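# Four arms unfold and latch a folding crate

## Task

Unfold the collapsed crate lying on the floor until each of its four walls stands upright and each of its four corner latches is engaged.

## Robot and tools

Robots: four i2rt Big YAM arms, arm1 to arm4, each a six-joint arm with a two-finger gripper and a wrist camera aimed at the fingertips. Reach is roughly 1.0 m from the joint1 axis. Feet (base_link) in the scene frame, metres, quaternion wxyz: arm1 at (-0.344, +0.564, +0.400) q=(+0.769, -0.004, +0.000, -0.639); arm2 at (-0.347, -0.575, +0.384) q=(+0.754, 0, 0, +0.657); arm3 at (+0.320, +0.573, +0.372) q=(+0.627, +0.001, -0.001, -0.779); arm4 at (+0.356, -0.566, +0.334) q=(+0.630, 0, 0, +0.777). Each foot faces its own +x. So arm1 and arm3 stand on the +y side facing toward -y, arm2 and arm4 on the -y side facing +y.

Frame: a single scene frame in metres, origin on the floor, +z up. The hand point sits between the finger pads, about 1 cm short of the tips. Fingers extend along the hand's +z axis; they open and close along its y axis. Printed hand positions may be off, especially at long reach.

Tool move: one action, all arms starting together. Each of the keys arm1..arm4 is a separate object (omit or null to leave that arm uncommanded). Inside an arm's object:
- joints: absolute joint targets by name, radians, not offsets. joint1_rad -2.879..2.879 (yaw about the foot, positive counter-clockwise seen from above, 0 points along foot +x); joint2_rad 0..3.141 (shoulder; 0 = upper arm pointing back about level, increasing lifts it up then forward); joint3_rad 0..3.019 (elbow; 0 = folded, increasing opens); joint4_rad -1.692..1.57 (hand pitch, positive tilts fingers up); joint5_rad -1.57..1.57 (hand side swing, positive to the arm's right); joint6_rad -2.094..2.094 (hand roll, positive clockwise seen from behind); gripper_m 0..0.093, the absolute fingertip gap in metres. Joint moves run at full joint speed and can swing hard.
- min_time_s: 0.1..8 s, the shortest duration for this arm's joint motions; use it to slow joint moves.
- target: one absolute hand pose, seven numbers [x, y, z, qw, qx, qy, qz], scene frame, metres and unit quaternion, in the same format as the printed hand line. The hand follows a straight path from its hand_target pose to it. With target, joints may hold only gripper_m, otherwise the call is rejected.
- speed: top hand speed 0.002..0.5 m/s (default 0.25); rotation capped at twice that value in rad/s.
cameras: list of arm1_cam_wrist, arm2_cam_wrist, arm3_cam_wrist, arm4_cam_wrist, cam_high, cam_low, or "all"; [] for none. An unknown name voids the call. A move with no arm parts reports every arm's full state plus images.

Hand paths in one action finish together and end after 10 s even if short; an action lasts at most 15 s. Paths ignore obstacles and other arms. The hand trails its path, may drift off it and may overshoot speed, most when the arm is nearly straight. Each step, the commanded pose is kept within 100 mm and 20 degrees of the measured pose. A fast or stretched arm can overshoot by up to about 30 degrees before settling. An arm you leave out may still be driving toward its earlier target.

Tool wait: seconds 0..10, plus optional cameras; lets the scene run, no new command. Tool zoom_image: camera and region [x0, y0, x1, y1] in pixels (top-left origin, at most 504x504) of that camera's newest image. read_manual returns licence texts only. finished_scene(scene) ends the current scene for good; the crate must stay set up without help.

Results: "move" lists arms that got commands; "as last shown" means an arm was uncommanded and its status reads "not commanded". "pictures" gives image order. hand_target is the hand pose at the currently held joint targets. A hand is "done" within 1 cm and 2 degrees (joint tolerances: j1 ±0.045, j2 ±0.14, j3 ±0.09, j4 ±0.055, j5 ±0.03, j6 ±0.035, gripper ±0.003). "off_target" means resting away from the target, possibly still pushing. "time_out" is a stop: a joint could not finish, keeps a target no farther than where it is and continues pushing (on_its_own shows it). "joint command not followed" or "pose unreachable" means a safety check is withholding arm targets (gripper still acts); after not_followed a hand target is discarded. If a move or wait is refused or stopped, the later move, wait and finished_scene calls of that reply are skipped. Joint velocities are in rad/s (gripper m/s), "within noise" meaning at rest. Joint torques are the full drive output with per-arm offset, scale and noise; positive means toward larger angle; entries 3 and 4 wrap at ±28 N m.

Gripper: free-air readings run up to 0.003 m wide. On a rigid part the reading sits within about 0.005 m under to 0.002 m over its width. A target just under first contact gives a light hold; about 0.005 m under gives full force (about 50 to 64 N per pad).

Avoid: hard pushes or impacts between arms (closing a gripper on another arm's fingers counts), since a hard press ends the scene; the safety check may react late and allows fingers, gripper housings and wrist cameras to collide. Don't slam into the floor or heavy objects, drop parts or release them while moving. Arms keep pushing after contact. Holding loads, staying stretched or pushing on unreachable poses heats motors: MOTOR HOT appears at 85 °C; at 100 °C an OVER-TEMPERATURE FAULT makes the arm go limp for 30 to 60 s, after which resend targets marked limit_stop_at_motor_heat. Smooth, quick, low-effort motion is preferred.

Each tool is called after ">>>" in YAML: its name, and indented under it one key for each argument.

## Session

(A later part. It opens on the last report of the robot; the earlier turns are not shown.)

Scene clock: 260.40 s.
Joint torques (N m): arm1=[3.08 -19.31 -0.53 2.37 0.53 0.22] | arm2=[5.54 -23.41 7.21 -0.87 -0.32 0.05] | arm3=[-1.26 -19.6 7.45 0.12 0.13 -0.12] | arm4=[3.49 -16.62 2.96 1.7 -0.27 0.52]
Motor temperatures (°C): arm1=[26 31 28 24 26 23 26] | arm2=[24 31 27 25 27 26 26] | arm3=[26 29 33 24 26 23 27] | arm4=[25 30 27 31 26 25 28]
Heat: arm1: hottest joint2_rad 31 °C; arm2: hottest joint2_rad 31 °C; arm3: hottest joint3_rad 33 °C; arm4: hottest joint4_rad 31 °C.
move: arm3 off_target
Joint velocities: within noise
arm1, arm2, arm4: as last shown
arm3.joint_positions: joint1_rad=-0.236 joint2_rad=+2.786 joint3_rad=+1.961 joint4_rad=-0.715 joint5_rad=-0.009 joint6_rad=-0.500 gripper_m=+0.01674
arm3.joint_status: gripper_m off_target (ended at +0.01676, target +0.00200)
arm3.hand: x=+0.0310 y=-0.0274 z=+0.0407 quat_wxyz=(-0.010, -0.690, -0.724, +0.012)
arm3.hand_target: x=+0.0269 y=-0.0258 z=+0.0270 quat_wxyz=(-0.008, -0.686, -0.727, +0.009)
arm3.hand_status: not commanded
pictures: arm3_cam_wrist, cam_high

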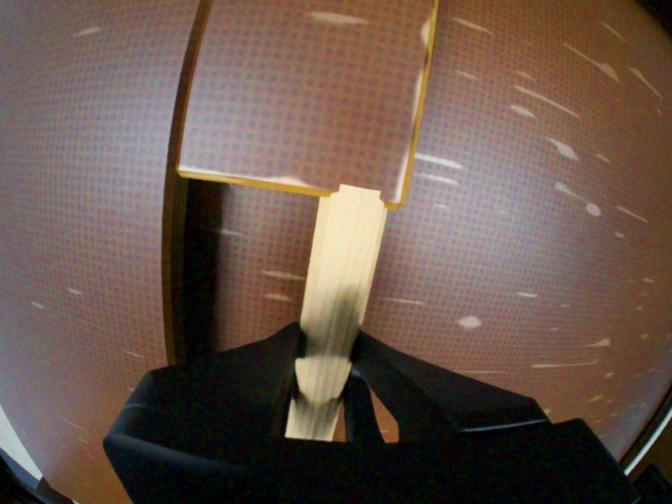

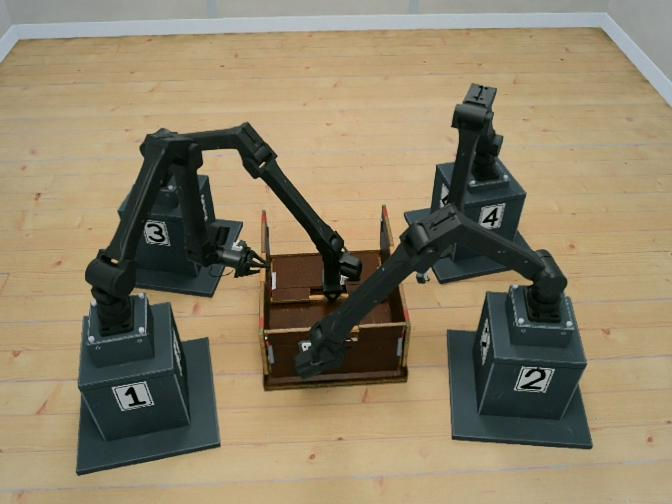

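>>> move:
  arm3: {"target": [0.063, -0.033, 0.166, -0.15, 0.669, 0.712, -0.158], "speed": 0.2}
  arm1: {"target": [-0.004, 0.18, 0.242, 0.028, 0.029, 0.829, -0.57], "speed": 0.05}
  arm4: {"target": [-0.034, -0.18, 0.242, -0.57, 0.825, -0.02, -0.02], "speed": 0.05}
  cameras: ["cam_high", "arm3_cam_wrist", "cam_low"]

>>> zoom_image:
  camera: "cam_high"
  region: [380, 300, 430, 390]

>>> zoom_image:
  camera: "cam_high"
  region: [250, 300, 300, 390]

Scene clock: 269.00 s.
Joint torques (N m): arm1=[-0.32 -18.67 1.8 2.82 -0.34 -0.06] | arm2=[5.48 -23.36 7.2 -0.87 -0.32 0.05] | arm3=[0.91 -23.77 3.75 0.06 0.27 -0.06] | arm4=[0.67 -15.56 5.6 2.28 -1.2 0.04]
Motor temperatures (°C): arm1=[26 31 28 24 26 23 26] | arm2=[24 31 27 25 27 26 26] | arm3=[26 29 33 24 26 23 27] | arm4=[25 30 27 31 26 25 29]
Heat: arm1: hottest joint2_rad 31 °C; arm2: hottest joint2_rad 31 °C; arm3: hottest joint3_rad 33 °C; arm4: hottest joint4_rad 31 °C.
move: arm1 off_target; arm3 off_target; arm4 off_target
Joint velocities: within noise
arm1.joint_positions: joint1_rad=+0.817 joint2_rad=+2.432 joint3_rad=+0.813 joint4_rad=+0.965 joint5_rad=+0.909 joint6_rad=-0.957 gripper_m=+0.01655
arm1.joint_status: not commanded
arm1.hand: x=-0.0162 y=+0.1893 z=+0.2343 quat_wxyz=(-0.013, -0.034, -0.826, +0.562)
arm1.hand_target: x=-0.0050 y=+0.1796 z=+0.2430 quat_wxyz=(-0.028, -0.035, -0.822, +0.568)
arm1.hand_status: off_target (0.017 m and 1.9 deg from the pose sent, 0.019 m and 2.3 deg at the start)
arm2: as last shown
arm3.joint_positions: joint1_rad=-0.095 joint2_rad=+2.530 joint3_rad=+1.658 joint4_rad=-0.544 joint5_rad=+0.411 joint6_rad=-0.376 gripper_m=+0.01674
arm3.joint_status: not commanded
arm3.hand: x=+0.0550 y=-0.0261 z=+0.1396 quat_wxyz=(+0.151, -0.679, -0.702, +0.154)
arm3.hand_target: x=+0.0623 y=-0.0364 z=+0.1652 quat_wxyz=(+0.146, -0.669, -0.711, +0.162)
arm3.hand_status: off_target (0.028 m and 1.7 deg from the pose sent, 0.129 m and 25.0 deg at the start)
arm4.joint_positions: joint1_rad=+0.866 joint2_rad=+2.228 joint3_rad=+0.845 joint4_rad=+0.696 joint5_rad=+0.980 joint6_rad=-0.956 gripper_m=+0.01579
arm4.joint_status: not commanded
arm4.hand: x=-0.0234 y=-0.1952 z=+0.2396 quat_wxyz=(-0.569, +0.822, -0.015, +0.001)
arm4.hand_target: x=-0.0367 y=-0.1840 z=+0.2424 quat_wxyz=(-0.568, +0.822, -0.017, -0.022)
arm4.hand_status: off_target (0.019 m and 2.4 deg from the pose sent, 0.021 m and 2.8 deg at the start)
pictures: arm3_cam_wrist, cam_high, cam_low

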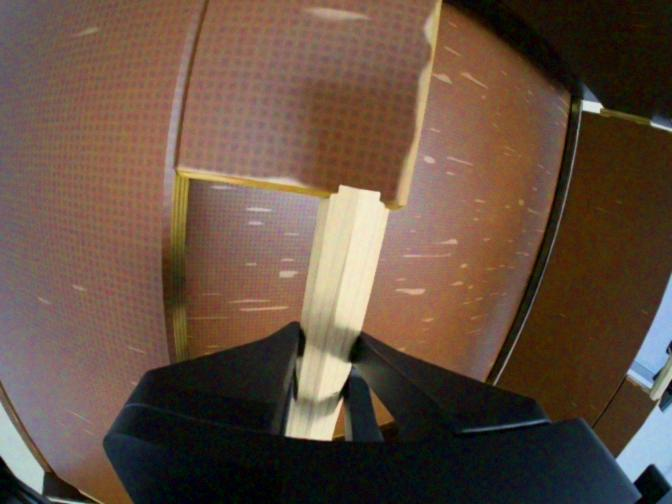

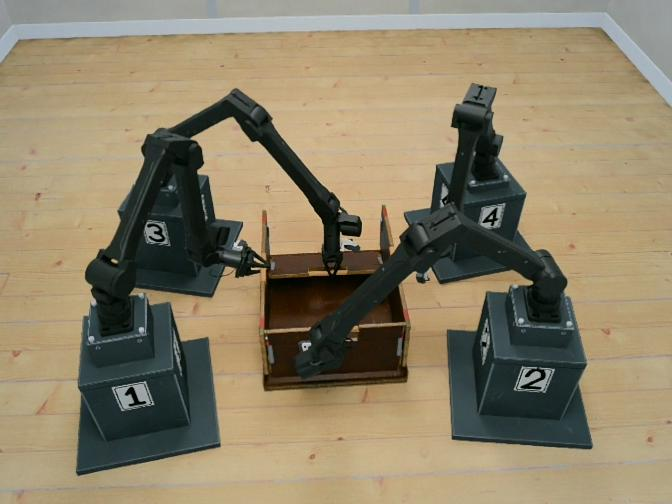

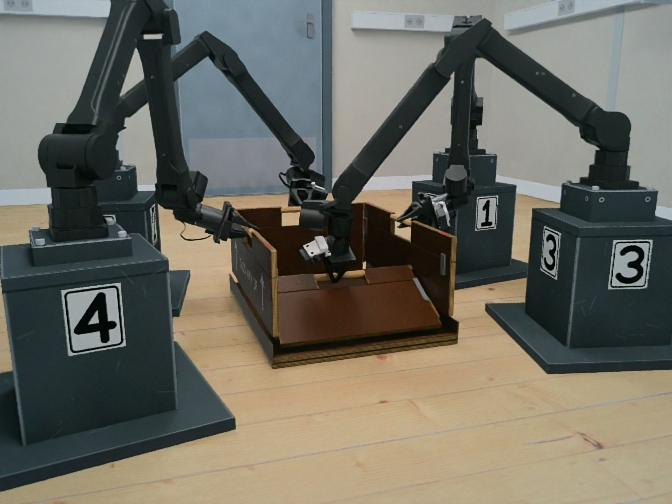

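Scaled by 5.600 from the camera's image (finer frame: 960x720).

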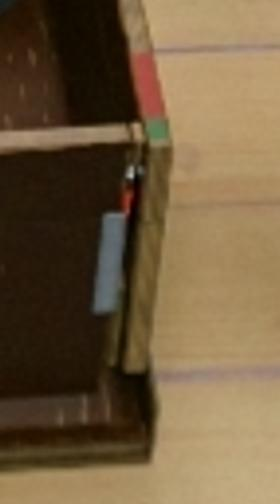

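Scaled by 5.600 from the camera's image (finer frame: 960x720).

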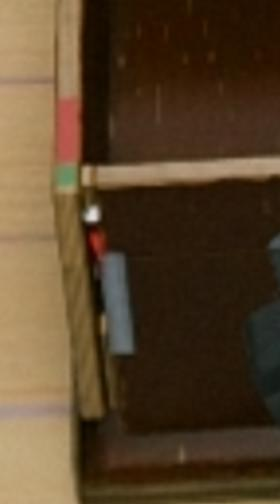

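>>> zoom_image:
  camera: "cam_low"
  region: [350, 190, 470, 310]

>>> zoom_image:
  camera: "cam_low"
  region: [220, 190, 320, 290]

Scaled by 4.200 from the camera's image (finer frame: 960x720).

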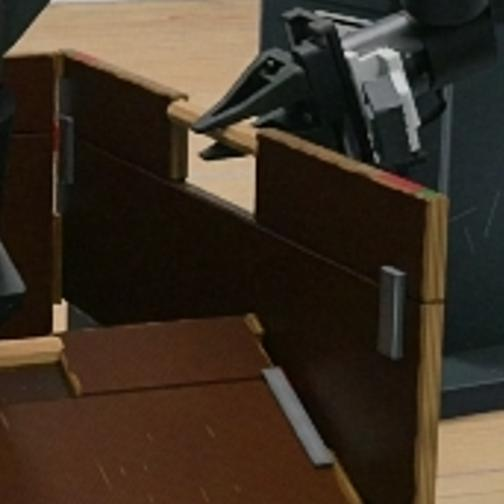

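Scaled by 5.040 from the camera's image (finer frame: 960x720).

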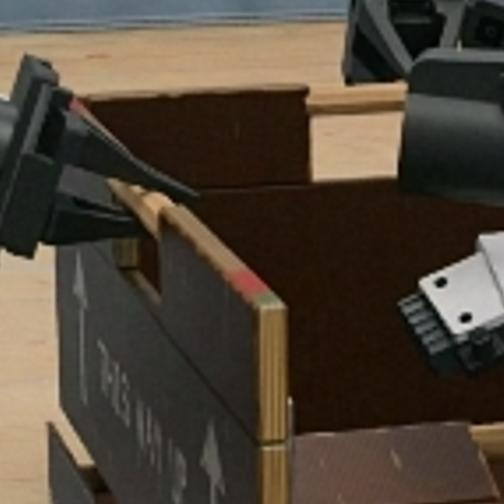

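>>> move:
  arm3: {"target": [0.153, -0.033, 0.255, -0.271, 0.633, 0.674, -0.272], "speed": 0.2}

>>> move:
  arm3: {"target": [0.233, -0.033, 0.275, -0.329, 0.608, 0.647, -0.325], "speed": 0.2}
  cameras: ["cam_high", "arm3_cam_wrist", "cam_low"]

>>> zoom_image:
  camera: "cam_low"
  region: [220, 180, 480, 380]

Scene clock: 281.67 s.
Joint torques (N m): arm1=[-1.38 -18.78 1.63 2.76 -0.29 -0.07] | arm2=[5.42 -23.41 7.19 -0.87 -0.32 0.04] | arm3=[1.44 -22.89 4.63 -0.36 0.56 -0.22] | arm4=[0.62 -15.5 5.6 2.29 -1.19 0.03]
Motor temperatures (°C): arm1=[26 31 28 24 26 23 26] | arm2=[24 31 27 25 27 26 26] | arm3=[26 30 32 24 26 23 28] | arm4=[24 30 27 31 27 25 29]
Heat: arm1: hottest joint2_rad 31 °C; arm2: hottest joint2_rad 31 °C; arm3: hottest joint3_rad 32 °C; arm4: hottest joint4_rad 31 °C.
move: arm3 off_target
Joint velocities: within noise
arm1, arm2, arm4: as last shown
arm3.joint_positions: joint1_rad=+0.117 joint2_rad=+2.384 joint3_rad=+1.529 joint4_rad=-0.632 joint5_rad=+0.786 joint6_rad=-0.149 gripper_m=+0.01672
arm3.joint_status: not commanded
arm3.hand: x=+0.1376 y=-0.0219 z=+0.2274 quat_wxyz=(+0.277, -0.648, -0.658, +0.264)
arm3.hand_target: x=+0.1507 y=-0.0332 z=+0.2536 quat_wxyz=(+0.272, -0.632, -0.673, +0.271)
arm3.hand_status: off_target (0.034 m and 2.7 deg from the pose sent, 0.152 m and 20.3 deg at the start)
pictures: none

Scene clock: 282.83 s.
Joint torques (N m): arm1=[-1.26 -19.25 1.8 2.8 -0.3 -0.02] | arm2=[5.48 -23.36 7.19 -0.85 -0.32 0.04] | arm3=[1.9 -20.42 7.58 -2.18 0.7 -0.11] | arm4=[0.62 -15.56 5.6 2.29 -1.19 0.04]
Motor temperatures (°C): arm1=[26 31 28 24 26 23 26] | arm2=[24 31 27 25 27 26 26] | arm3=[26 30 32 24 26 23 28] | arm4=[24 30 27 31 27 25 29]
Heat: arm1: hottest joint2_rad 31 °C; arm2: hottest joint2_rad 31 °C; arm3: hottest joint3_rad 32 °C; arm4: hottest joint4_rad 31 °C.
move: arm3 off_target
Joint velocities: within noise
arm1, arm2, arm4: as last shown
arm3.joint_positions: joint1_rad=+0.275 joint2_rad=+2.386 joint3_rad=+1.549 joint4_rad=-0.819 joint5_rad=+0.962 joint6_rad=+0.096 gripper_m=+0.01640
arm3.joint_status: not commanded
arm3.hand: x=+0.2123 y=-0.0189 z=+0.2553 quat_wxyz=(+0.328, -0.625, -0.629, +0.326)
arm3.hand_target: x=+0.2326 y=-0.0338 z=+0.2751 quat_wxyz=(+0.327, -0.607, -0.646, +0.327)
arm3.hand_status: off_target (0.032 m and 2.8 deg from the pose sent, 0.107 m and 10.3 deg at the start)
pictures: arm3_cam_wrist, cam_high, cam_low

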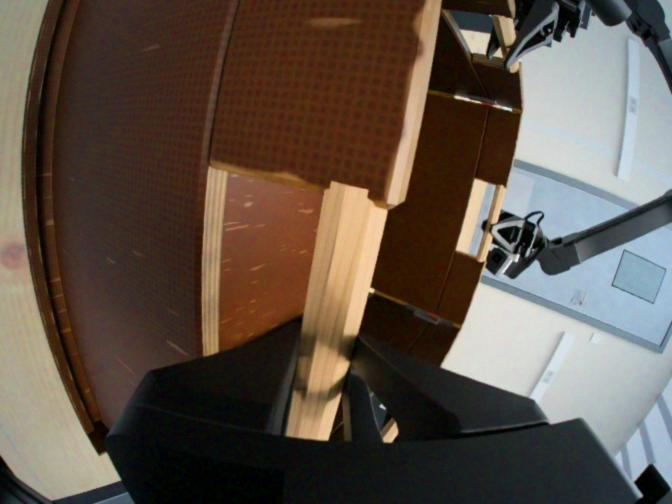

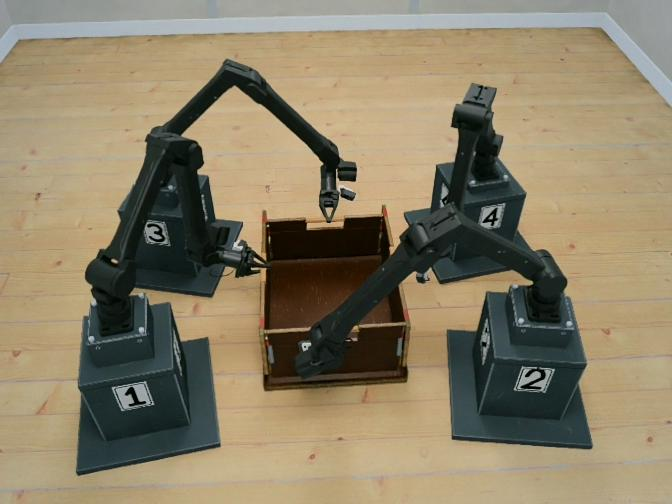

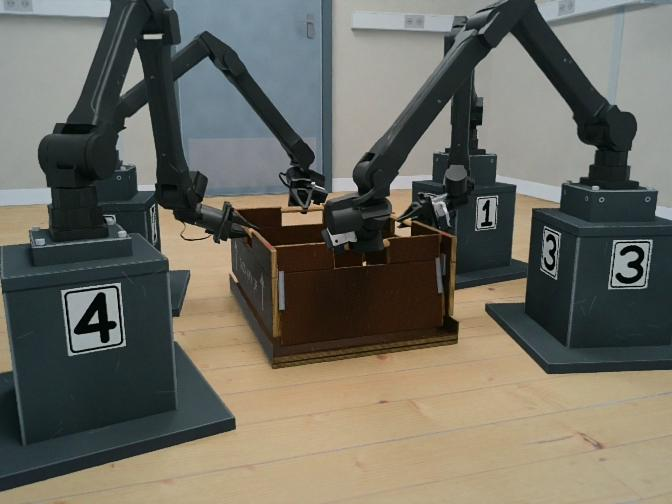

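Scaled by 1.938 from the camera's image (finer frame: 960x720).

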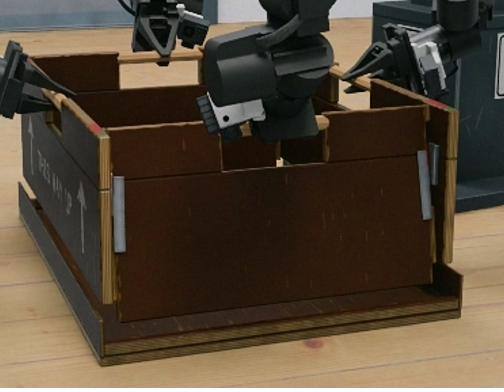

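>>> zoom_image:
  camera: "arm3_cam_wrist"
  region: [360, 60, 560, 340]

>>> move:
  arm3: {"target": [0.283, -0.033, 0.277, -0.36, 0.59, 0.628, -0.36], "speed": 0.12}
  cameras: ["cam_high", "arm3_cam_wrist", "cam_low"]

>>> zoom_image:
  camera: "cam_low"
  region: [240, 200, 480, 340]

>>> zoom_image:
  camera: "cam_high"
  region: [240, 190, 430, 400]

Scaled by 1.800 from the camera's image (finer frame: 960x720).

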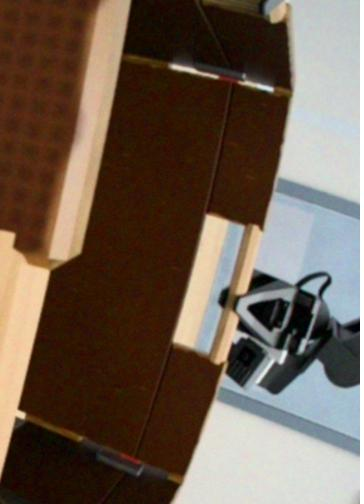

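Scene clock: 287.27 s.
Joint torques (N m): arm1=[-0.73 -18.84 1.85 2.89 -0.31 -0.06] | arm2=[5.42 -23.36 7.19 -0.88 -0.32 0.05] | arm3=[3.37 -20.95 7.58 -2.4 0.59 -0.1] | arm4=[0.62 -15.56 5.6 2.28 -1.19 0.04]
Motor temperatures (°C): arm1=[26 31 28 24 26 23 26] | arm2=[24 32 27 25 27 26 26] | arm3=[26 30 32 24 26 23 28] | arm4=[24 30 27 31 28 25 29]
Heat: arm1: hottest joint2_rad 31 °C; arm2: hottest joint2_rad 32 °C; arm3: hottest joint3_rad 32 °C; arm4: hottest joint4_rad 31 °C.
move: arm3 off_target
Joint velocities: within noise
arm1, arm2, arm4: as last shown
arm2.hand_target: x=-0.3370 y=+0.0085 z=+0.2573 quat_wxyz=(-0.359, +0.634, -0.578, +0.368)
arm3.joint_positions: joint1_rad=+0.359 joint2_rad=+2.449 joint3_rad=+1.633 joint4_rad=-1.029 joint5_rad=+1.053 joint6_rad=+0.304 gripper_m=+0.01637
arm3.joint_status: not commanded
arm3.hand: x=+0.2528 y=-0.0173 z=+0.2590 quat_wxyz=(+0.364, -0.608, -0.608, +0.357)
arm3.hand_target: x=+0.2818 y=-0.0324 z=+0.2773 quat_wxyz=(+0.359, -0.589, -0.628, +0.361)
arm3.hand_status: off_target (0.038 m and 3.1 deg from the pose sent, 0.075 m and 6.7 deg at the start)
pictures: arm3_cam_wrist, cam_high, cam_low

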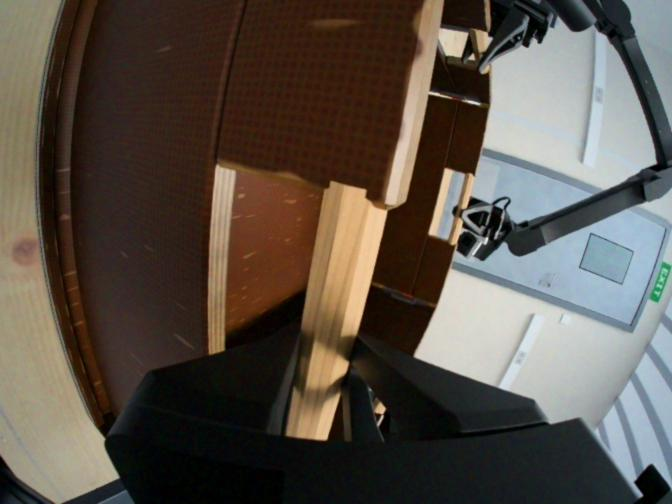

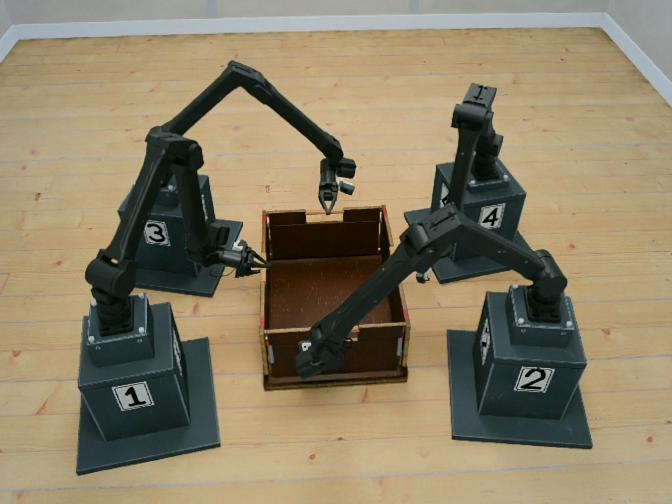

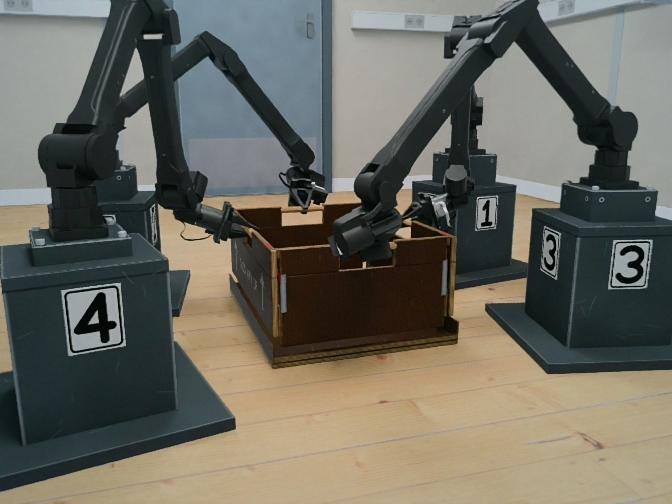

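Scaled by 2.100 from the camera's image (finer frame: 960x720).

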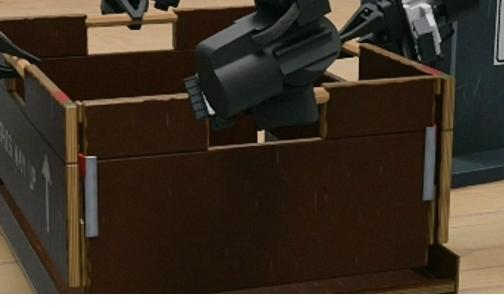

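Scaled by 2.400 from the camera's image (finer frame: 960x720).

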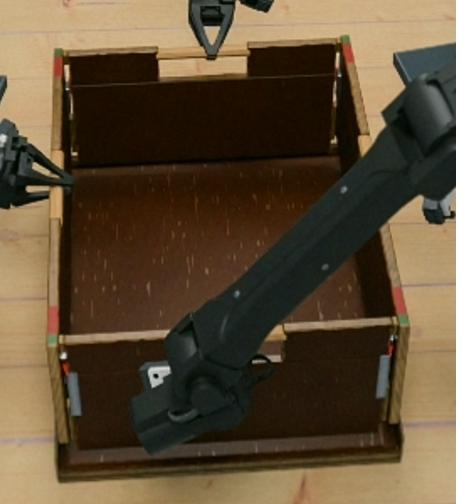

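>>> zoom_image:
  camera: "cam_low"
  region: [425, 215, 475, 345]

>>> zoom_image:
  camera: "cam_low"
  region: [255, 225, 305, 365]

>>> zoom_image:
  camera: "cam_high"
  region: [380, 190, 420, 260]

>>> zoom_image:
  camera: "cam_high"
  region: [255, 195, 295, 265]

Scaled by 3.877 from the camera's image (finer frame: 960x720).

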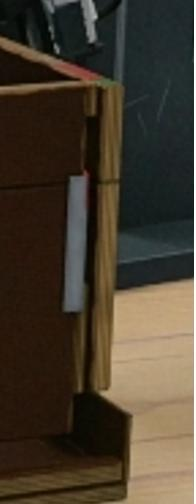

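Scaled by 3.600 from the camera's image (finer frame: 960x720).

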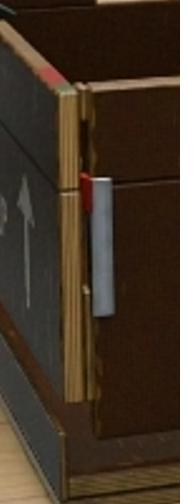

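Scaled by 7.200 from the camera's image (finer frame: 960x720).

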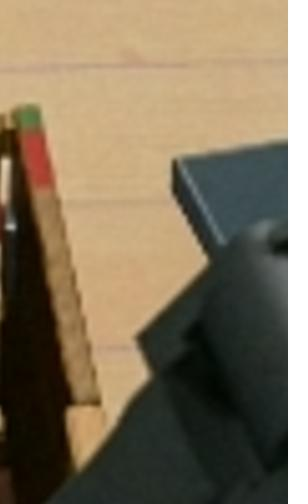

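Scaled by 7.200 from the camera's image (finer frame: 960x720).

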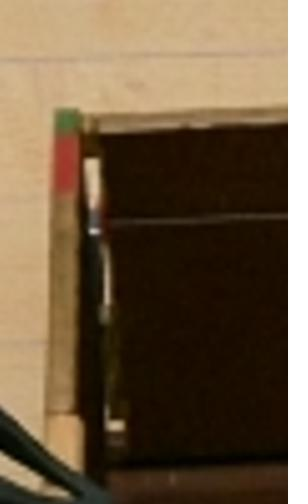

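>>> move:
  arm2: {"target": [-0.375, 0.010, 0.257, -0.37, 0.63, -0.575, 0.38], "speed": 0.1}
  arm3: {"target": [0.32, -0.033, 0.277, -0.36, 0.59, 0.628, -0.36], "speed": 0.1}
  arm1: {"target": [-0.004, 0.17, 0.242, 0.028, 0.029, 0.829, -0.57], "speed": 0.05}
  arm4: {"target": [-0.034, -0.17, 0.242, -0.57, 0.825, -0.02, -0.02], "speed": 0.05}
  cameras: ["cam_high", "cam_low"]

>>> zoom_image:
  camera: "cam_low"
  region: [240, 200, 480, 360]

>>> zoom_image:
  camera: "cam_high"
  region: [240, 190, 430, 400]

Scene clock: 299.13 s.
Joint torques (N m): arm1=[-1.44 -19.19 2.52 2.5 -1.04 -0.23] | arm2=[10.75 -23.77 7.08 -1.17 -0.32 0.23] | arm3=[7.82 -21.42 7.38 -2.84 0.14 0.16] | arm4=[-1.32 -15.21 6.54 2.43 -1.55 -0.09]
Motor temperatures (°C): arm1=[26 31 28 24 26 23 26] | arm2=[24 32 27 25 27 26 26] | arm3=[26 30 31 24 26 23 28] | arm4=[24 30 28 31 28 25 29]
Heat: arm1: hottest joint2_rad 31 °C; arm2: hottest joint2_rad 32 °C; arm3: hottest joint3_rad 31 °C; arm4: hottest joint4_rad 31 °C.
move: arm1 off_target; arm2 off_target; arm3 off_target; arm4 off_target
Joint velocities: within noise
arm1.joint_positions: joint1_rad=+0.815 joint2_rad=+2.432 joint3_rad=+0.811 joint4_rad=+0.969 joint5_rad=+0.903 joint6_rad=-0.961 gripper_m=+0.01654
arm1.joint_status: not commanded
arm1.hand: x=-0.0161 y=+0.1891 z=+0.2343 quat_wxyz=(-0.015, -0.032, -0.827, +0.561)
arm1.hand_target: x=-0.0013 y=+0.1741 z=+0.2425 quat_wxyz=(-0.030, -0.025, -0.823, +0.566)
arm1.hand_status: off_target (0.024 m and 1.7 deg from the pose sent, 0.024 m and 1.9 deg at the start)
arm2.joint_positions: joint1_rad=+0.320 joint2_rad=+2.545 joint3_rad=+1.700 joint4_rad=-1.245 joint5_rad=+1.060 joint6_rad=+0.474 gripper_m=+0.01689
arm2.joint_status: not commanded
arm2.hand: x=-0.2971 y=-0.0085 z=+0.2476 quat_wxyz=(-0.342, +0.602, -0.591, +0.414)
arm2.hand_target: x=-0.3717 y=+0.0055 z=+0.2571 quat_wxyz=(-0.366, +0.631, -0.570, +0.379)
arm2.hand_status: off_target (0.081 m and 6.3 deg from the pose sent, 0.082 m and 3.4 deg at the start)
arm3.joint_positions: joint1_rad=+0.361 joint2_rad=+2.483 joint3_rad=+1.691 joint4_rad=-1.141 joint5_rad=+1.053 joint6_rad=+0.389 gripper_m=+0.01637
arm3.joint_status: not commanded
arm3.hand: x=+0.2537 y=-0.0170 z=+0.2585 quat_wxyz=(+0.379, -0.615, -0.595, +0.351)
arm3.hand_target: x=+0.3167 y=-0.0307 z=+0.2769 quat_wxyz=(+0.360, -0.587, -0.627, +0.363)
arm3.hand_status: off_target (0.071 m and 5.3 deg from the pose sent, 0.071 m and 3.1 deg at the start)
arm4.joint_positions: joint1_rad=+0.864 joint2_rad=+2.228 joint3_rad=+0.845 joint4_rad=+0.703 joint5_rad=+0.974 joint6_rad=-0.961 gripper_m=+0.01579
arm4.joint_status: not commanded
arm4.hand: x=-0.0243 y=-0.1945 z=+0.2398 quat_wxyz=(-0.569, +0.823, -0.014, -0.002)
arm4.hand_target: x=-0.0335 y=-0.1713 z=+0.2430 quat_wxyz=(-0.569, +0.822, -0.021, -0.021)
arm4.hand_status: off_target (0.026 m and 2.2 deg from the pose sent, 0.027 m and 2.4 deg at the start)

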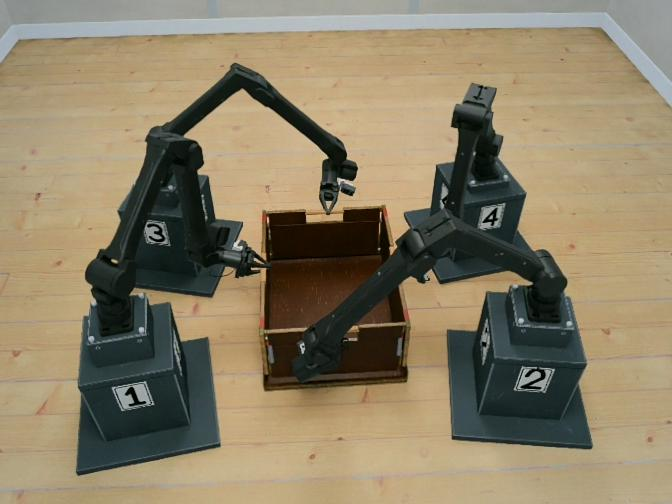

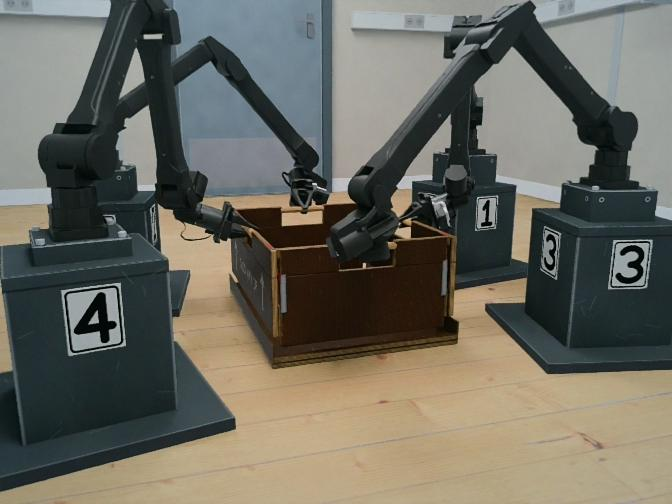

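Scaled by 2.100 from the camera's image (finer frame: 960x720).

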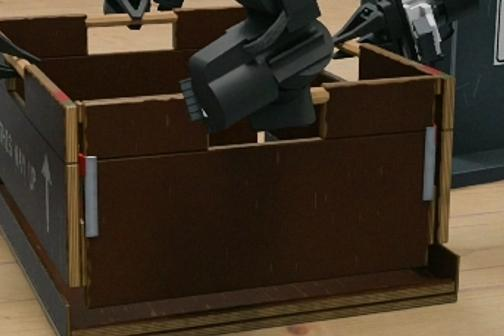

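Scaled by 2.400 from the camera's image (finer frame: 960x720).

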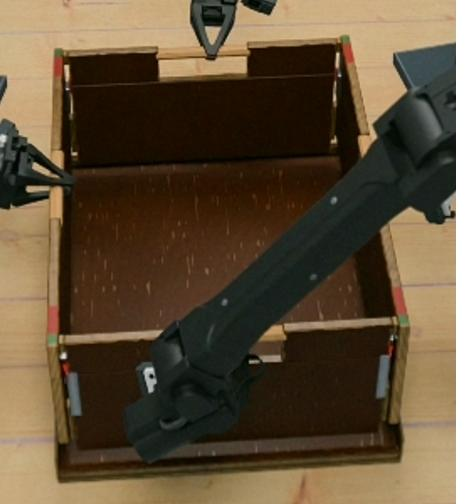

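>>> move:
  arm2: {"target": [-0.262, 0.010, 0.257, -0.36, 0.635, -0.58, 0.37], "speed": 0.1}
  cameras: ["cam_high", "arm3_cam_wrist"]

>>> zoom_image:
  camera: "cam_high"
  region: [240, 190, 430, 400]

>>> zoom_image:
  camera: "arm3_cam_wrist"
  region: [360, 60, 560, 340]

Scene clock: 302.87 s.
Joint torques (N m): arm1=[-2.2 -18.49 2.63 2.65 -0.98 -0.26] | arm2=[-4.37 -23.41 5.75 1.31 0.47 -0.84] | arm3=[7.88 -21.07 7.43 -2.93 0.12 0.15] | arm4=[-1.32 -15.21 6.53 2.41 -1.55 -0.09]
Motor temperatures (°C): arm1=[26 31 28 24 26 23 26] | arm2=[24 31 27 25 27 26 26] | arm3=[26 31 31 24 26 23 28] | arm4=[24 30 28 31 28 25 29]
Heat: arm1: hottest joint2_rad 31 °C; arm2: hottest joint2_rad 31 °C; arm3: hottest joint2_rad 31 °C; arm4: hottest joint4_rad 31 °C.
move: arm2 off_target
Joint velocities: within noise
arm1, arm3, arm4: as last shown
arm2.joint_positions: joint1_rad=+0.314 joint2_rad=+2.453 joint3_rad=+1.533 joint4_rad=-0.912 joint5_rad=+1.071 joint6_rad=+0.229 gripper_m=+0.01689
arm2.joint_status: not commanded
arm2.hand: x=-0.2928 y=-0.0085 z=+0.2470 quat_wxyz=(-0.361, +0.635, -0.572, +0.372)
arm2.hand_target: x=-0.2688 y=+0.0073 z=+0.2572 quat_wxyz=(-0.357, +0.634, -0.579, +0.369)
arm2.hand_status: off_target (0.037 m and 0.9 deg from the pose sent, 0.041 m and 6.8 deg at the start)
arm3.hand_target: x=+0.3167 y=-0.0307 z=+0.2769 quat_wxyz=(+0.360, -0.587, -0.628, +0.363)
pictures: arm3_cam_wrist, cam_high

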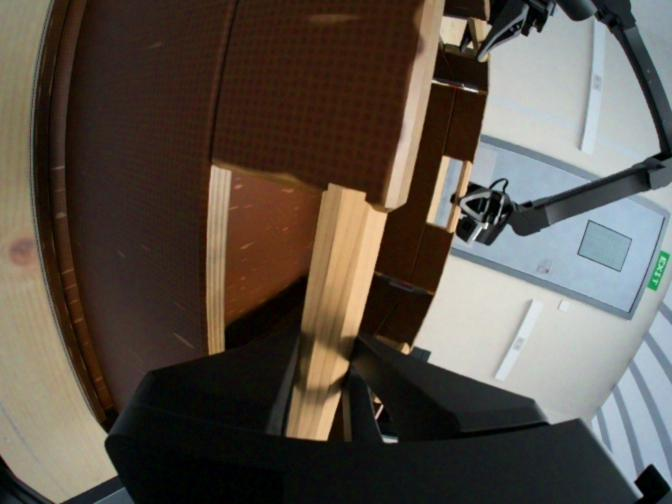

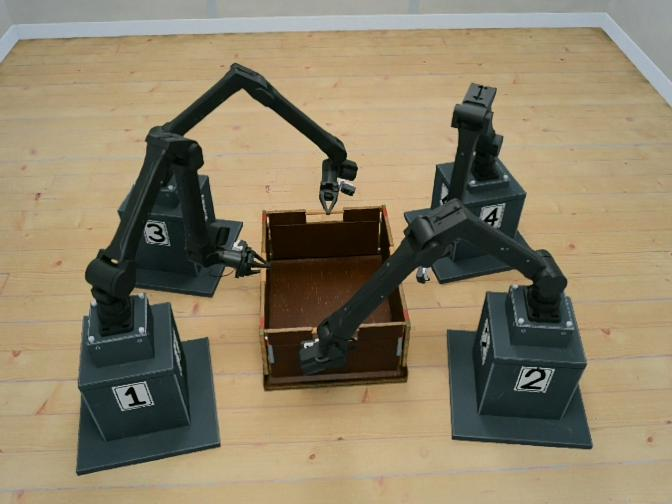

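Scaled by 2.400 from the camera's image (finer frame: 960x720).

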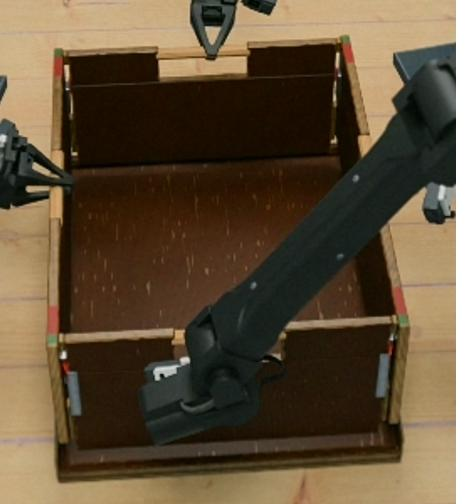

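Scaled by 1.800 from the camera's image (finer frame: 960x720).

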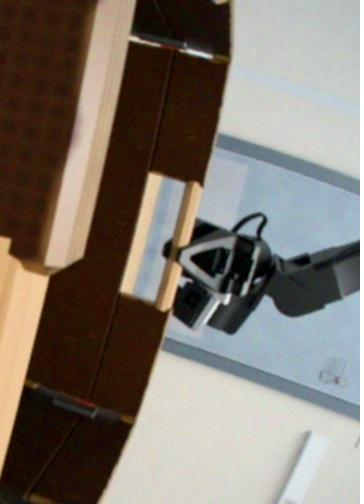

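>>> move:
  arm3: {"target": [0.215, -0.033, 0.27, -0.36, 0.59, 0.628, -0.36], "speed": 0.1}
  arm1: {"target": [-0.004, 0.222, 0.242, 0.028, 0.029, 0.829, -0.57], "speed": 0.05}
  arm4: {"target": [-0.034, -0.222, 0.242, -0.57, 0.825, -0.02, -0.02], "speed": 0.05}
  cameras: ["cam_high", "cam_low"]

>>> zoom_image:
  camera: "cam_low"
  region: [240, 200, 480, 360]

>>> zoom_image:
  camera: "cam_high"
  region: [240, 190, 430, 400]

Scene clock: 308.60 s.
Joint torques (N m): arm1=[4.66 -19.25 -1.2 1.89 1.23 0.45] | arm2=[-4.25 -23.47 5.71 1.43 0.48 -0.86] | arm3=[-4.42 -21.13 5.42 1.91 0.95 -1.06] | arm4=[4.84 -17.14 1.81 0.77 0.24 0.81]
Motor temperatures (°C): arm1=[26 31 28 24 26 23 26] | arm2=[24 32 27 25 27 26 26] | arm3=[26 31 32 24 26 23 28] | arm4=[24 30 28 31 28 25 29]
Heat: arm1: hottest joint2_rad 31 °C; arm2: hottest joint2_rad 32 °C; arm3: hottest joint3_rad 32 °C; arm4: hottest joint4_rad 31 °C.
move: arm1 off_target; arm3 off_target; arm4 off_target
Joint velocities: within noise
arm1.joint_positions: joint1_rad=+0.826 joint2_rad=+2.433 joint3_rad=+0.811 joint4_rad=+0.962 joint5_rad=+0.924 joint6_rad=-0.949 gripper_m=+0.01654
arm1.joint_status: not commanded
arm1.hand: x=-0.0164 y=+0.1927 z=+0.2342 quat_wxyz=(-0.010, -0.035, -0.825, +0.564)
arm1.hand_target: x=-0.0019 y=+0.2151 z=+0.2415 quat_wxyz=(-0.030, -0.028, -0.823, +0.567)
arm1.hand_status: off_target (0.033 m and 2.2 deg from the pose sent, 0.036 m and 1.7 deg at the start)
arm2: as last shown
arm2.hand_target: x=-0.2687 y=+0.0073 z=+0.2572 quat_wxyz=(-0.357, +0.633, -0.579, +0.369)
arm3.joint_positions: joint1_rad=+0.354 joint2_rad=+2.427 joint3_rad=+1.587 joint4_rad=-0.931 joint5_rad=+1.059 joint6_rad=+0.219 gripper_m=+0.01636
arm3.joint_status: not commanded
arm3.hand: x=+0.2497 y=-0.0176 z=+0.2579 quat_wxyz=(+0.356, -0.597, -0.620, +0.363)
arm3.hand_target: x=+0.2224 y=-0.0303 z=+0.2695 quat_wxyz=(+0.364, -0.589, -0.628, +0.355)
arm3.hand_status: off_target (0.040 m and 1.3 deg from the pose sent, 0.043 m and 5.3 deg at the start)
arm4.joint_positions: joint1_rad=+0.873 joint2_rad=+2.228 joint3_rad=+0.842 joint4_rad=+0.692 joint5_rad=+0.993 joint6_rad=-0.947 gripper_m=+0.01579
arm4.joint_status: not commanded
arm4.hand: x=-0.0227 y=-0.1987 z=+0.2395 quat_wxyz=(-0.570, +0.821, -0.016, +0.003)
arm4.hand_target: x=-0.0312 y=-0.2169 z=+0.2413 quat_wxyz=(-0.567, +0.823, -0.020, -0.019)
arm4.hand_status: off_target (0.026 m and 2.7 deg from the pose sent, 0.029 m and 2.2 deg at the start)

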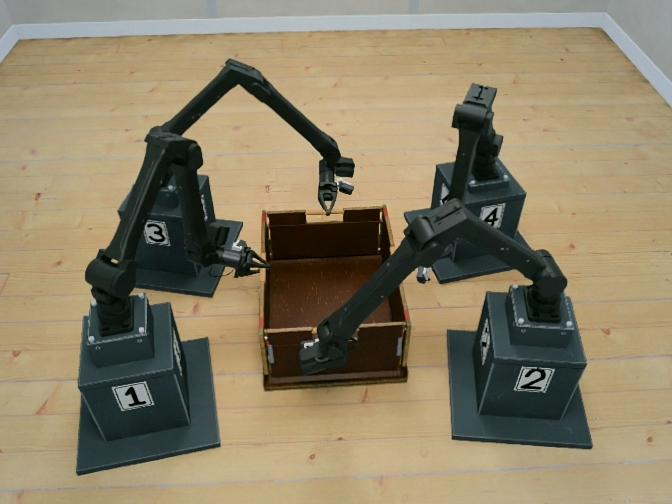

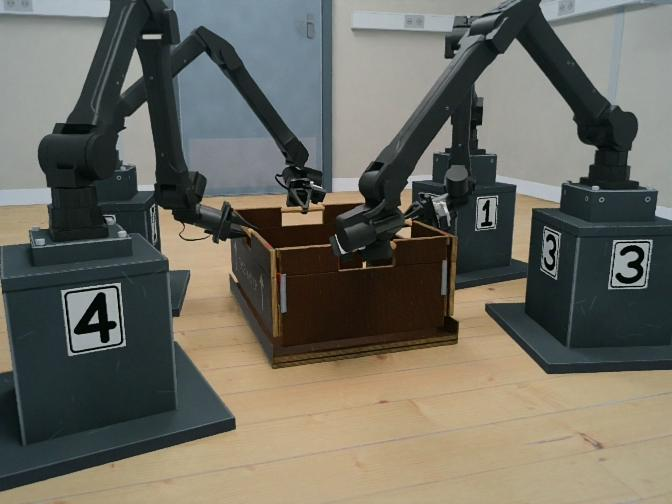

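Scaled by 2.100 from the camera's image (finer frame: 960x720).

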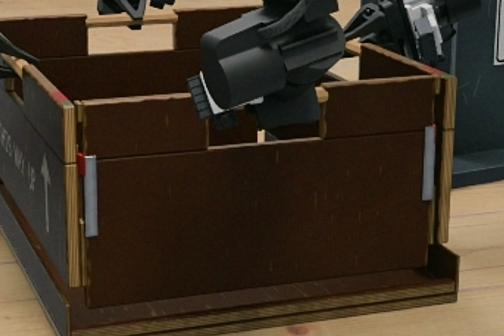

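Scaled by 2.400 from the camera's image (finer frame: 960x720).

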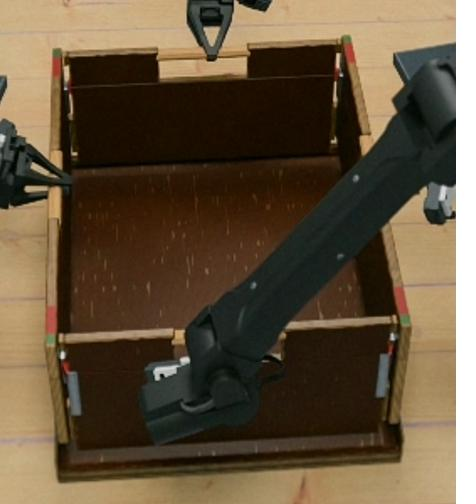

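>>> move:
  arm2: {"target": [-0.305, 0.010, 0.257, -0.36, 0.635, -0.58, 0.37], "speed": 0.1}
  arm3: {"target": [0.265, -0.033, 0.275, -0.36, 0.59, 0.628, -0.36], "speed": 0.1}
  arm1: {"target": [-0.004, 0.185, 0.242, 0.028, 0.029, 0.829, -0.57], "speed": 0.05}
  arm4: {"target": [-0.034, -0.185, 0.242, -0.57, 0.825, -0.02, -0.02], "speed": 0.05}

>>> move:
  arm2: {"joints": {"gripper_m": 0.05}}

>>> move:
  arm2: {"target": [-0.43, 0.010, 0.32, -0.36, 0.635, -0.58, 0.37], "speed": 0.2}
  cameras: ["cam_high", "arm2_cam_wrist"]

>>> zoom_image:
  camera: "cam_high"
  region: [240, 190, 430, 400]

Scene clock: 314.23 s.
Joint torques (N m): arm1=[-0.44 -19.37 0.76 2.52 0.06 -0.04] | arm2=[0.67 -22.53 7.38 -0.47 0.46 -0.16] | arm3=[0.67 -20.37 7.8 -1.72 1.07 -0.17] | arm4=[1.08 -15.68 5.3 2.06 -0.61 0.13]
Motor temperatures (°C): arm1=[26 31 28 24 27 24 26] | arm2=[24 32 27 25 27 26 26] | arm3=[26 31 31 24 26 24 28] | arm4=[24 30 28 30 28 25 29]
Heat: arm1: hottest joint2_rad 31 °C; arm2: hottest joint2_rad 32 °C; arm3: hottest joint2_rad 31 °C; arm4: hottest joint2_rad 30 °C.
move: arm1 off_target; arm2 off_target; arm3 off_target; arm4 off_target
Joint velocities: within noise
arm1.joint_positions: joint1_rad=+0.820 joint2_rad=+2.433 joint3_rad=+0.808 joint4_rad=+0.968 joint5_rad=+0.909 joint6_rad=-0.957 gripper_m=+0.01654
arm1.joint_status: not commanded
arm1.hand: x=-0.0171 y=+0.1916 z=+0.2335 quat_wxyz=(-0.013, -0.032, -0.827, +0.561)
arm1.hand_target: x=-0.0102 y=+0.1876 z=+0.2411 quat_wxyz=(-0.021, -0.029, -0.824, +0.566)
arm1.hand_status: off_target (0.017 m and 1.9 deg from the pose sent, 0.016 m and 2.2 deg at the start)
arm2.joint_positions: joint1_rad=+0.313 joint2_rad=+2.469 joint3_rad=+1.568 joint4_rad=-0.989 joint5_rad=+1.060 joint6_rad=+0.286 gripper_m=+0.01689
arm2.joint_status: not commanded
arm2.hand: x=-0.2928 y=-0.0089 z=+0.2475 quat_wxyz=(-0.353, +0.628, -0.581, +0.379)
arm2.hand_target: x=-0.3012 y=+0.0100 z=+0.2569 quat_wxyz=(-0.360, +0.630, -0.582, +0.367)
arm2.hand_status: off_target (0.024 m and 1.5 deg from the pose sent, 0.024 m and 0.9 deg at the start)
arm3.joint_positions: joint1_rad=+0.354 joint2_rad=+2.432 joint3_rad=+1.605 joint4_rad=-0.974 joint5_rad=+1.045 joint6_rad=+0.261 gripper_m=+0.01636
arm3.joint_status: not commanded
arm3.hand: x=+0.2508 y=-0.0172 z=+0.2589 quat_wxyz=(+0.356, -0.607, -0.614, +0.357)
arm3.hand_target: x=+0.2597 y=-0.0334 z=+0.2751 quat_wxyz=(+0.357, -0.594, -0.624, +0.361)
arm3.hand_status: off_target (0.027 m and 2.6 deg from the pose sent, 0.028 m and 1.3 deg at the start)
arm4.joint_positions: joint1_rad=+0.866 joint2_rad=+2.228 joint3_rad=+0.842 joint4_rad=+0.699 joint5_rad=+0.977 joint6_rad=-0.956 gripper_m=+0.01579
arm4.joint_status: not commanded
arm4.hand: x=-0.0228 y=-0.1959 z=+0.2391 quat_wxyz=(-0.568, +0.823, -0.014, +0.000)
arm4.hand_target: x=-0.0343 y=-0.1874 z=+0.2426 quat_wxyz=(-0.570, +0.821, -0.020, -0.018)
arm4.hand_status: off_target (0.016 m and 2.3 deg from the pose sent, 0.018 m and 2.7 deg at the start)
pictures: none

Scene clock: 314.87 s.
Joint torques (N m): arm1=[-0.44 -19.31 0.64 2.54 0.02 -0.06] | arm2=[0.62 -22.77 6.34 -0.39 0.48 -0.08] | arm3=[0.44 -20.25 7.86 -1.77 1.09 -0.18] | arm4=[1.08 -15.68 5.29 2.06 -0.6 0.13]
Motor temperatures (°C): arm1=[26 31 28 24 27 24 26] | arm2=[24 32 27 25 27 26 26] | arm3=[26 31 31 24 26 24 28] | arm4=[24 30 28 30 28 25 29]
Heat: arm1: hottest joint2_rad 31 °C; arm2: hottest joint2_rad 32 °C; arm3: hottest joint2_rad 31 °C; arm4: hottest joint2_rad 30 °C.
move: arm2 done
Joint velocities: arm1=[within noise] | arm2=[within noise] | arm3=[within noise] | arm4=[-0.015 -0.044 0.017 -0.022 0.022 0.022 0.001]
arm1, arm3, arm4: as last shown
arm1.hand_target: x=-0.0102 y=+0.1877 z=+0.2411 quat_wxyz=(-0.021, -0.029, -0.824, +0.566)
arm2.joint_positions: joint1_rad=+0.310 joint2_rad=+2.469 joint3_rad=+1.587 joint4_rad=-0.989 joint5_rad=+1.060 joint6_rad=+0.270 gripper_m=+0.04989
arm2.joint_status: all done
arm2.hand: x=-0.2925 y=-0.0010 z=+0.2510 quat_wxyz=(-0.354, +0.629, -0.581, +0.376)
arm2.hand_target: x=-0.2994 y=+0.0103 z=+0.2571 quat_wxyz=(-0.358, +0.632, -0.580, +0.369)
arm2.hand_status: not commanded
pictures: none

Scene clock: 316.57 s.
Joint torques (N m): arm1=[-0.5 -19.25 0.64 2.52 0.07 0.01] | arm2=[-0.85 -22.65 7.53 -0.96 0.35 0.2] | arm3=[-0.03 -20.54 7.9 -1.65 1.09 -0.16] | arm4=[1.08 -15.68 5.29 2.06 -0.61 0.13]
Motor temperatures (°C): arm1=[26 31 28 24 26 23 26] | arm2=[24 32 27 25 27 26 26] | arm3=[26 31 31 24 26 24 28] | arm4=[24 30 28 30 28 25 29]
Heat: arm1: hottest joint2_rad 31 °C; arm2: hottest joint2_rad 32 °C; arm3: hottest joint2_rad 31 °C; arm4: hottest joint2_rad 30 °C.
move: arm2 done
Joint velocities: within noise
arm1, arm3, arm4: as last shown
arm2.joint_positions: joint1_rad=+0.529 joint2_rad=+2.470 joint3_rad=+1.803 joint4_rad=-1.493 joint5_rad=+0.979 joint6_rad=+0.602 gripper_m=+0.04989
arm2.joint_status: not commanded
arm2.hand: x=-0.4292 y=+0.0028 z=+0.3187 quat_wxyz=(-0.359, +0.638, -0.570, +0.374)
arm2.hand_target: x=-0.4286 y=+0.0111 z=+0.3197 quat_wxyz=(-0.360, +0.632, -0.578, +0.370)
arm2.hand_status: done (0.007 m and 1.2 deg from the pose sent, 0.154 m and 1.1 deg at the start)
pictures: arm2_cam_wrist, cam_high

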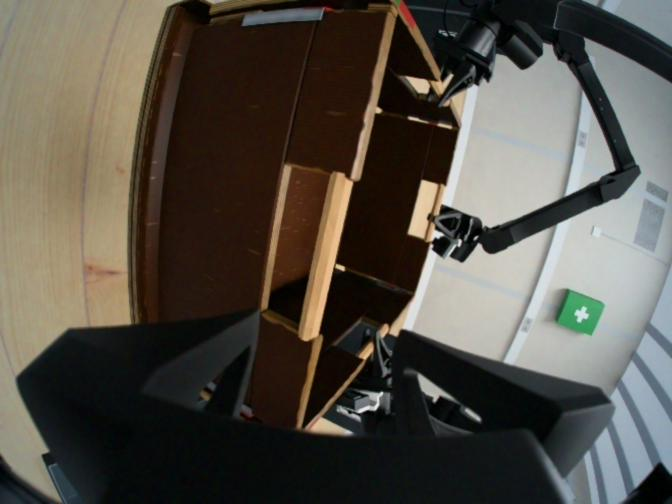

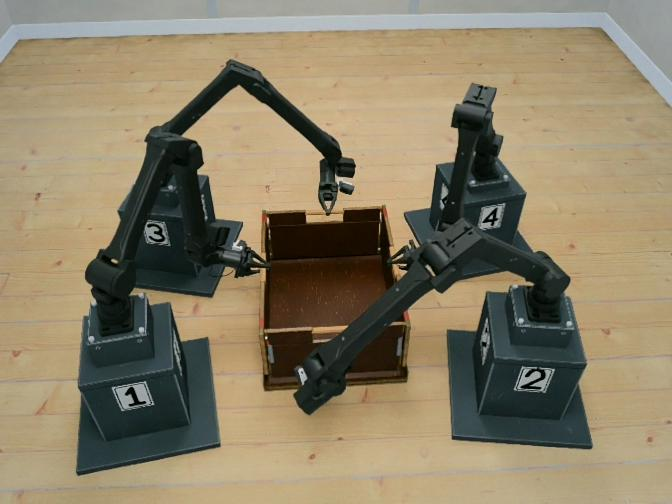

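Scaled by 2.400 from the camera's image (finer frame: 960x720).

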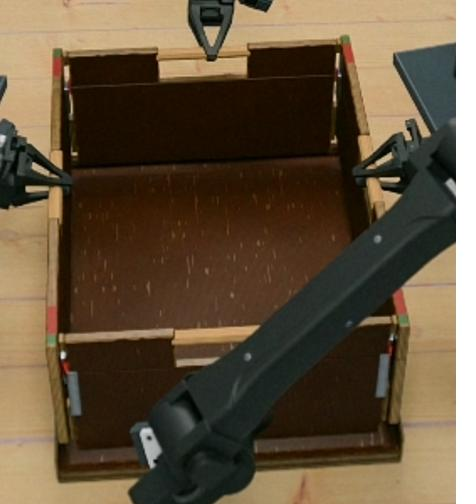

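>>> zoom_image:
  camera: "arm2_cam_wrist"
  region: [150, 0, 480, 180]

>>> zoom_image:
  camera: "arm2_cam_wrist"
  region: [340, 0, 460, 130]

>>> zoom_image:
  camera: "arm2_cam_wrist"
  region: [180, 360, 300, 450]

Scaled by 1.527 from the camera's image (finer frame: 960x720).

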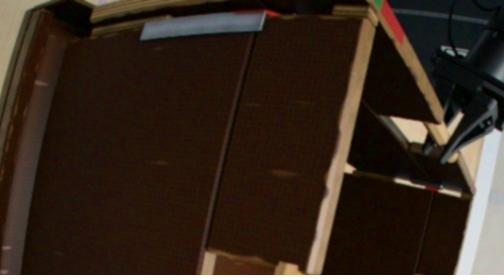

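Scaled by 3.877 from the camera's image (finer frame: 960x720).

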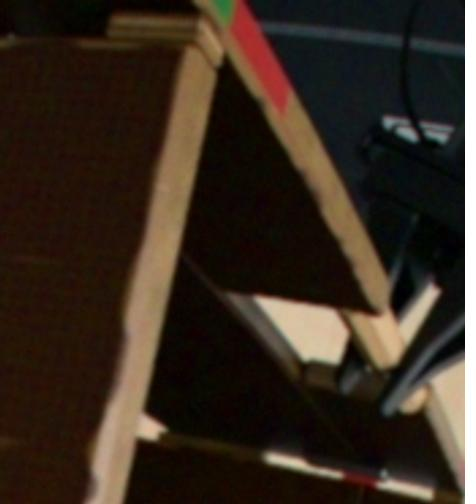

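Scaled by 4.200 from the camera's image (finer frame: 960x720).

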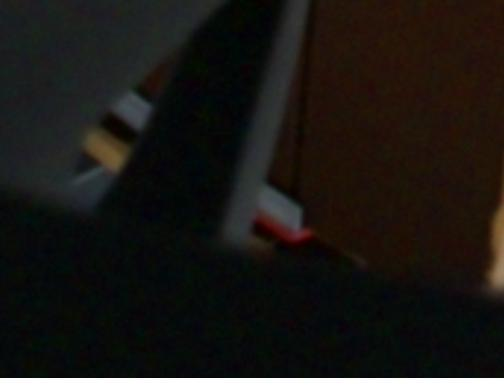

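>>> move:
  arm3: {"joints": {"gripper_m": 0.05}}

>>> move:
  arm3: {"target": [0.39, -0.033, 0.335, -0.36, 0.59, 0.628, -0.36], "speed": 0.2}
  arm2: {"target": [-0.44, -0.08, 0.34, -0.2, 0.69, -0.64, 0.2], "speed": 0.25}
  cameras: ["cam_high", "arm2_cam_wrist", "arm3_cam_wrist", "cam_low"]

>>> zoom_image:
  camera: "cam_low"
  region: [240, 200, 480, 360]

Scene clock: 325.33 s.
Joint torques (N m): arm1=[-0.5 -18.9 0.59 2.48 0.1 -0.06] | arm2=[-0.67 -22.71 7.51 -0.96 0.35 0.15] | arm3=[0.79 -20.01 6.91 -0.59 0.85 0.04] | arm4=[1.03 -15.68 5.29 2.04 -0.6 0.13]
Motor temperatures (°C): arm1=[26 31 28 24 26 23 26] | arm2=[24 31 27 25 27 26 26] | arm3=[26 30 31 24 26 24 28] | arm4=[24 30 28 30 28 25 29]
Heat: arm1: hottest joint2_rad 31 °C; arm2: hottest joint2_rad 31 °C; arm3: hottest joint3_rad 31 °C; arm4: hottest joint2_rad 30 °C.
move: arm3 done
Joint velocities: within noise
arm1.joint_positions: joint1_rad=+0.818 joint2_rad=+2.433 joint3_rad=+0.810 joint4_rad=+0.968 joint5_rad=+0.907 joint6_rad=-0.958 gripper_m=+0.01654
arm1.joint_status: not commanded
arm1.hand: x=-0.0168 y=+0.1907 z=+0.2335 quat_wxyz=(-0.013, -0.032, -0.827, +0.561)
arm1.hand_target: x=-0.0100 y=+0.1874 z=+0.2412 quat_wxyz=(-0.021, -0.029, -0.824, +0.566)
arm1.hand_status: not commanded
arm2.joint_positions: joint1_rad=+0.531 joint2_rad=+2.470 joint3_rad=+1.803 joint4_rad=-1.493 joint5_rad=+0.979 joint6_rad=+0.602 gripper_m=+0.04989
arm2.joint_status: not commanded
arm2.hand: x=-0.4301 y=+0.0027 z=+0.3187 quat_wxyz=(-0.359, +0.638, -0.570, +0.374)
arm2.hand_target: x=-0.4296 y=+0.0110 z=+0.3197 quat_wxyz=(-0.360, +0.633, -0.578, +0.370)
arm2.hand_status: not commanded
arm3.joint_positions: joint1_rad=+0.354 joint2_rad=+2.432 joint3_rad=+1.618 joint4_rad=-1.001 joint5_rad=+1.051 joint6_rad=+0.233 gripper_m=+0.04990
arm3.joint_status: all done
arm3.hand: x=+0.2505 y=-0.0185 z=+0.2636 quat_wxyz=(+0.367, -0.594, -0.624, +0.351)
arm3.hand_target: x=+0.2595 y=-0.0334 z=+0.2749 quat_wxyz=(+0.359, -0.592, -0.626, +0.359)
arm3.hand_status: not commanded
arm4: as last shown
pictures: none

arm2: "target": qw, qx, qy, qz must be a unit quaternion (the sum of their squares is 1)

This scene's latest camera images include none from cam_low. They are from: arm2_cam_wrist, cam_high. cam_low's image comes with the result of a call that names it in "cameras".


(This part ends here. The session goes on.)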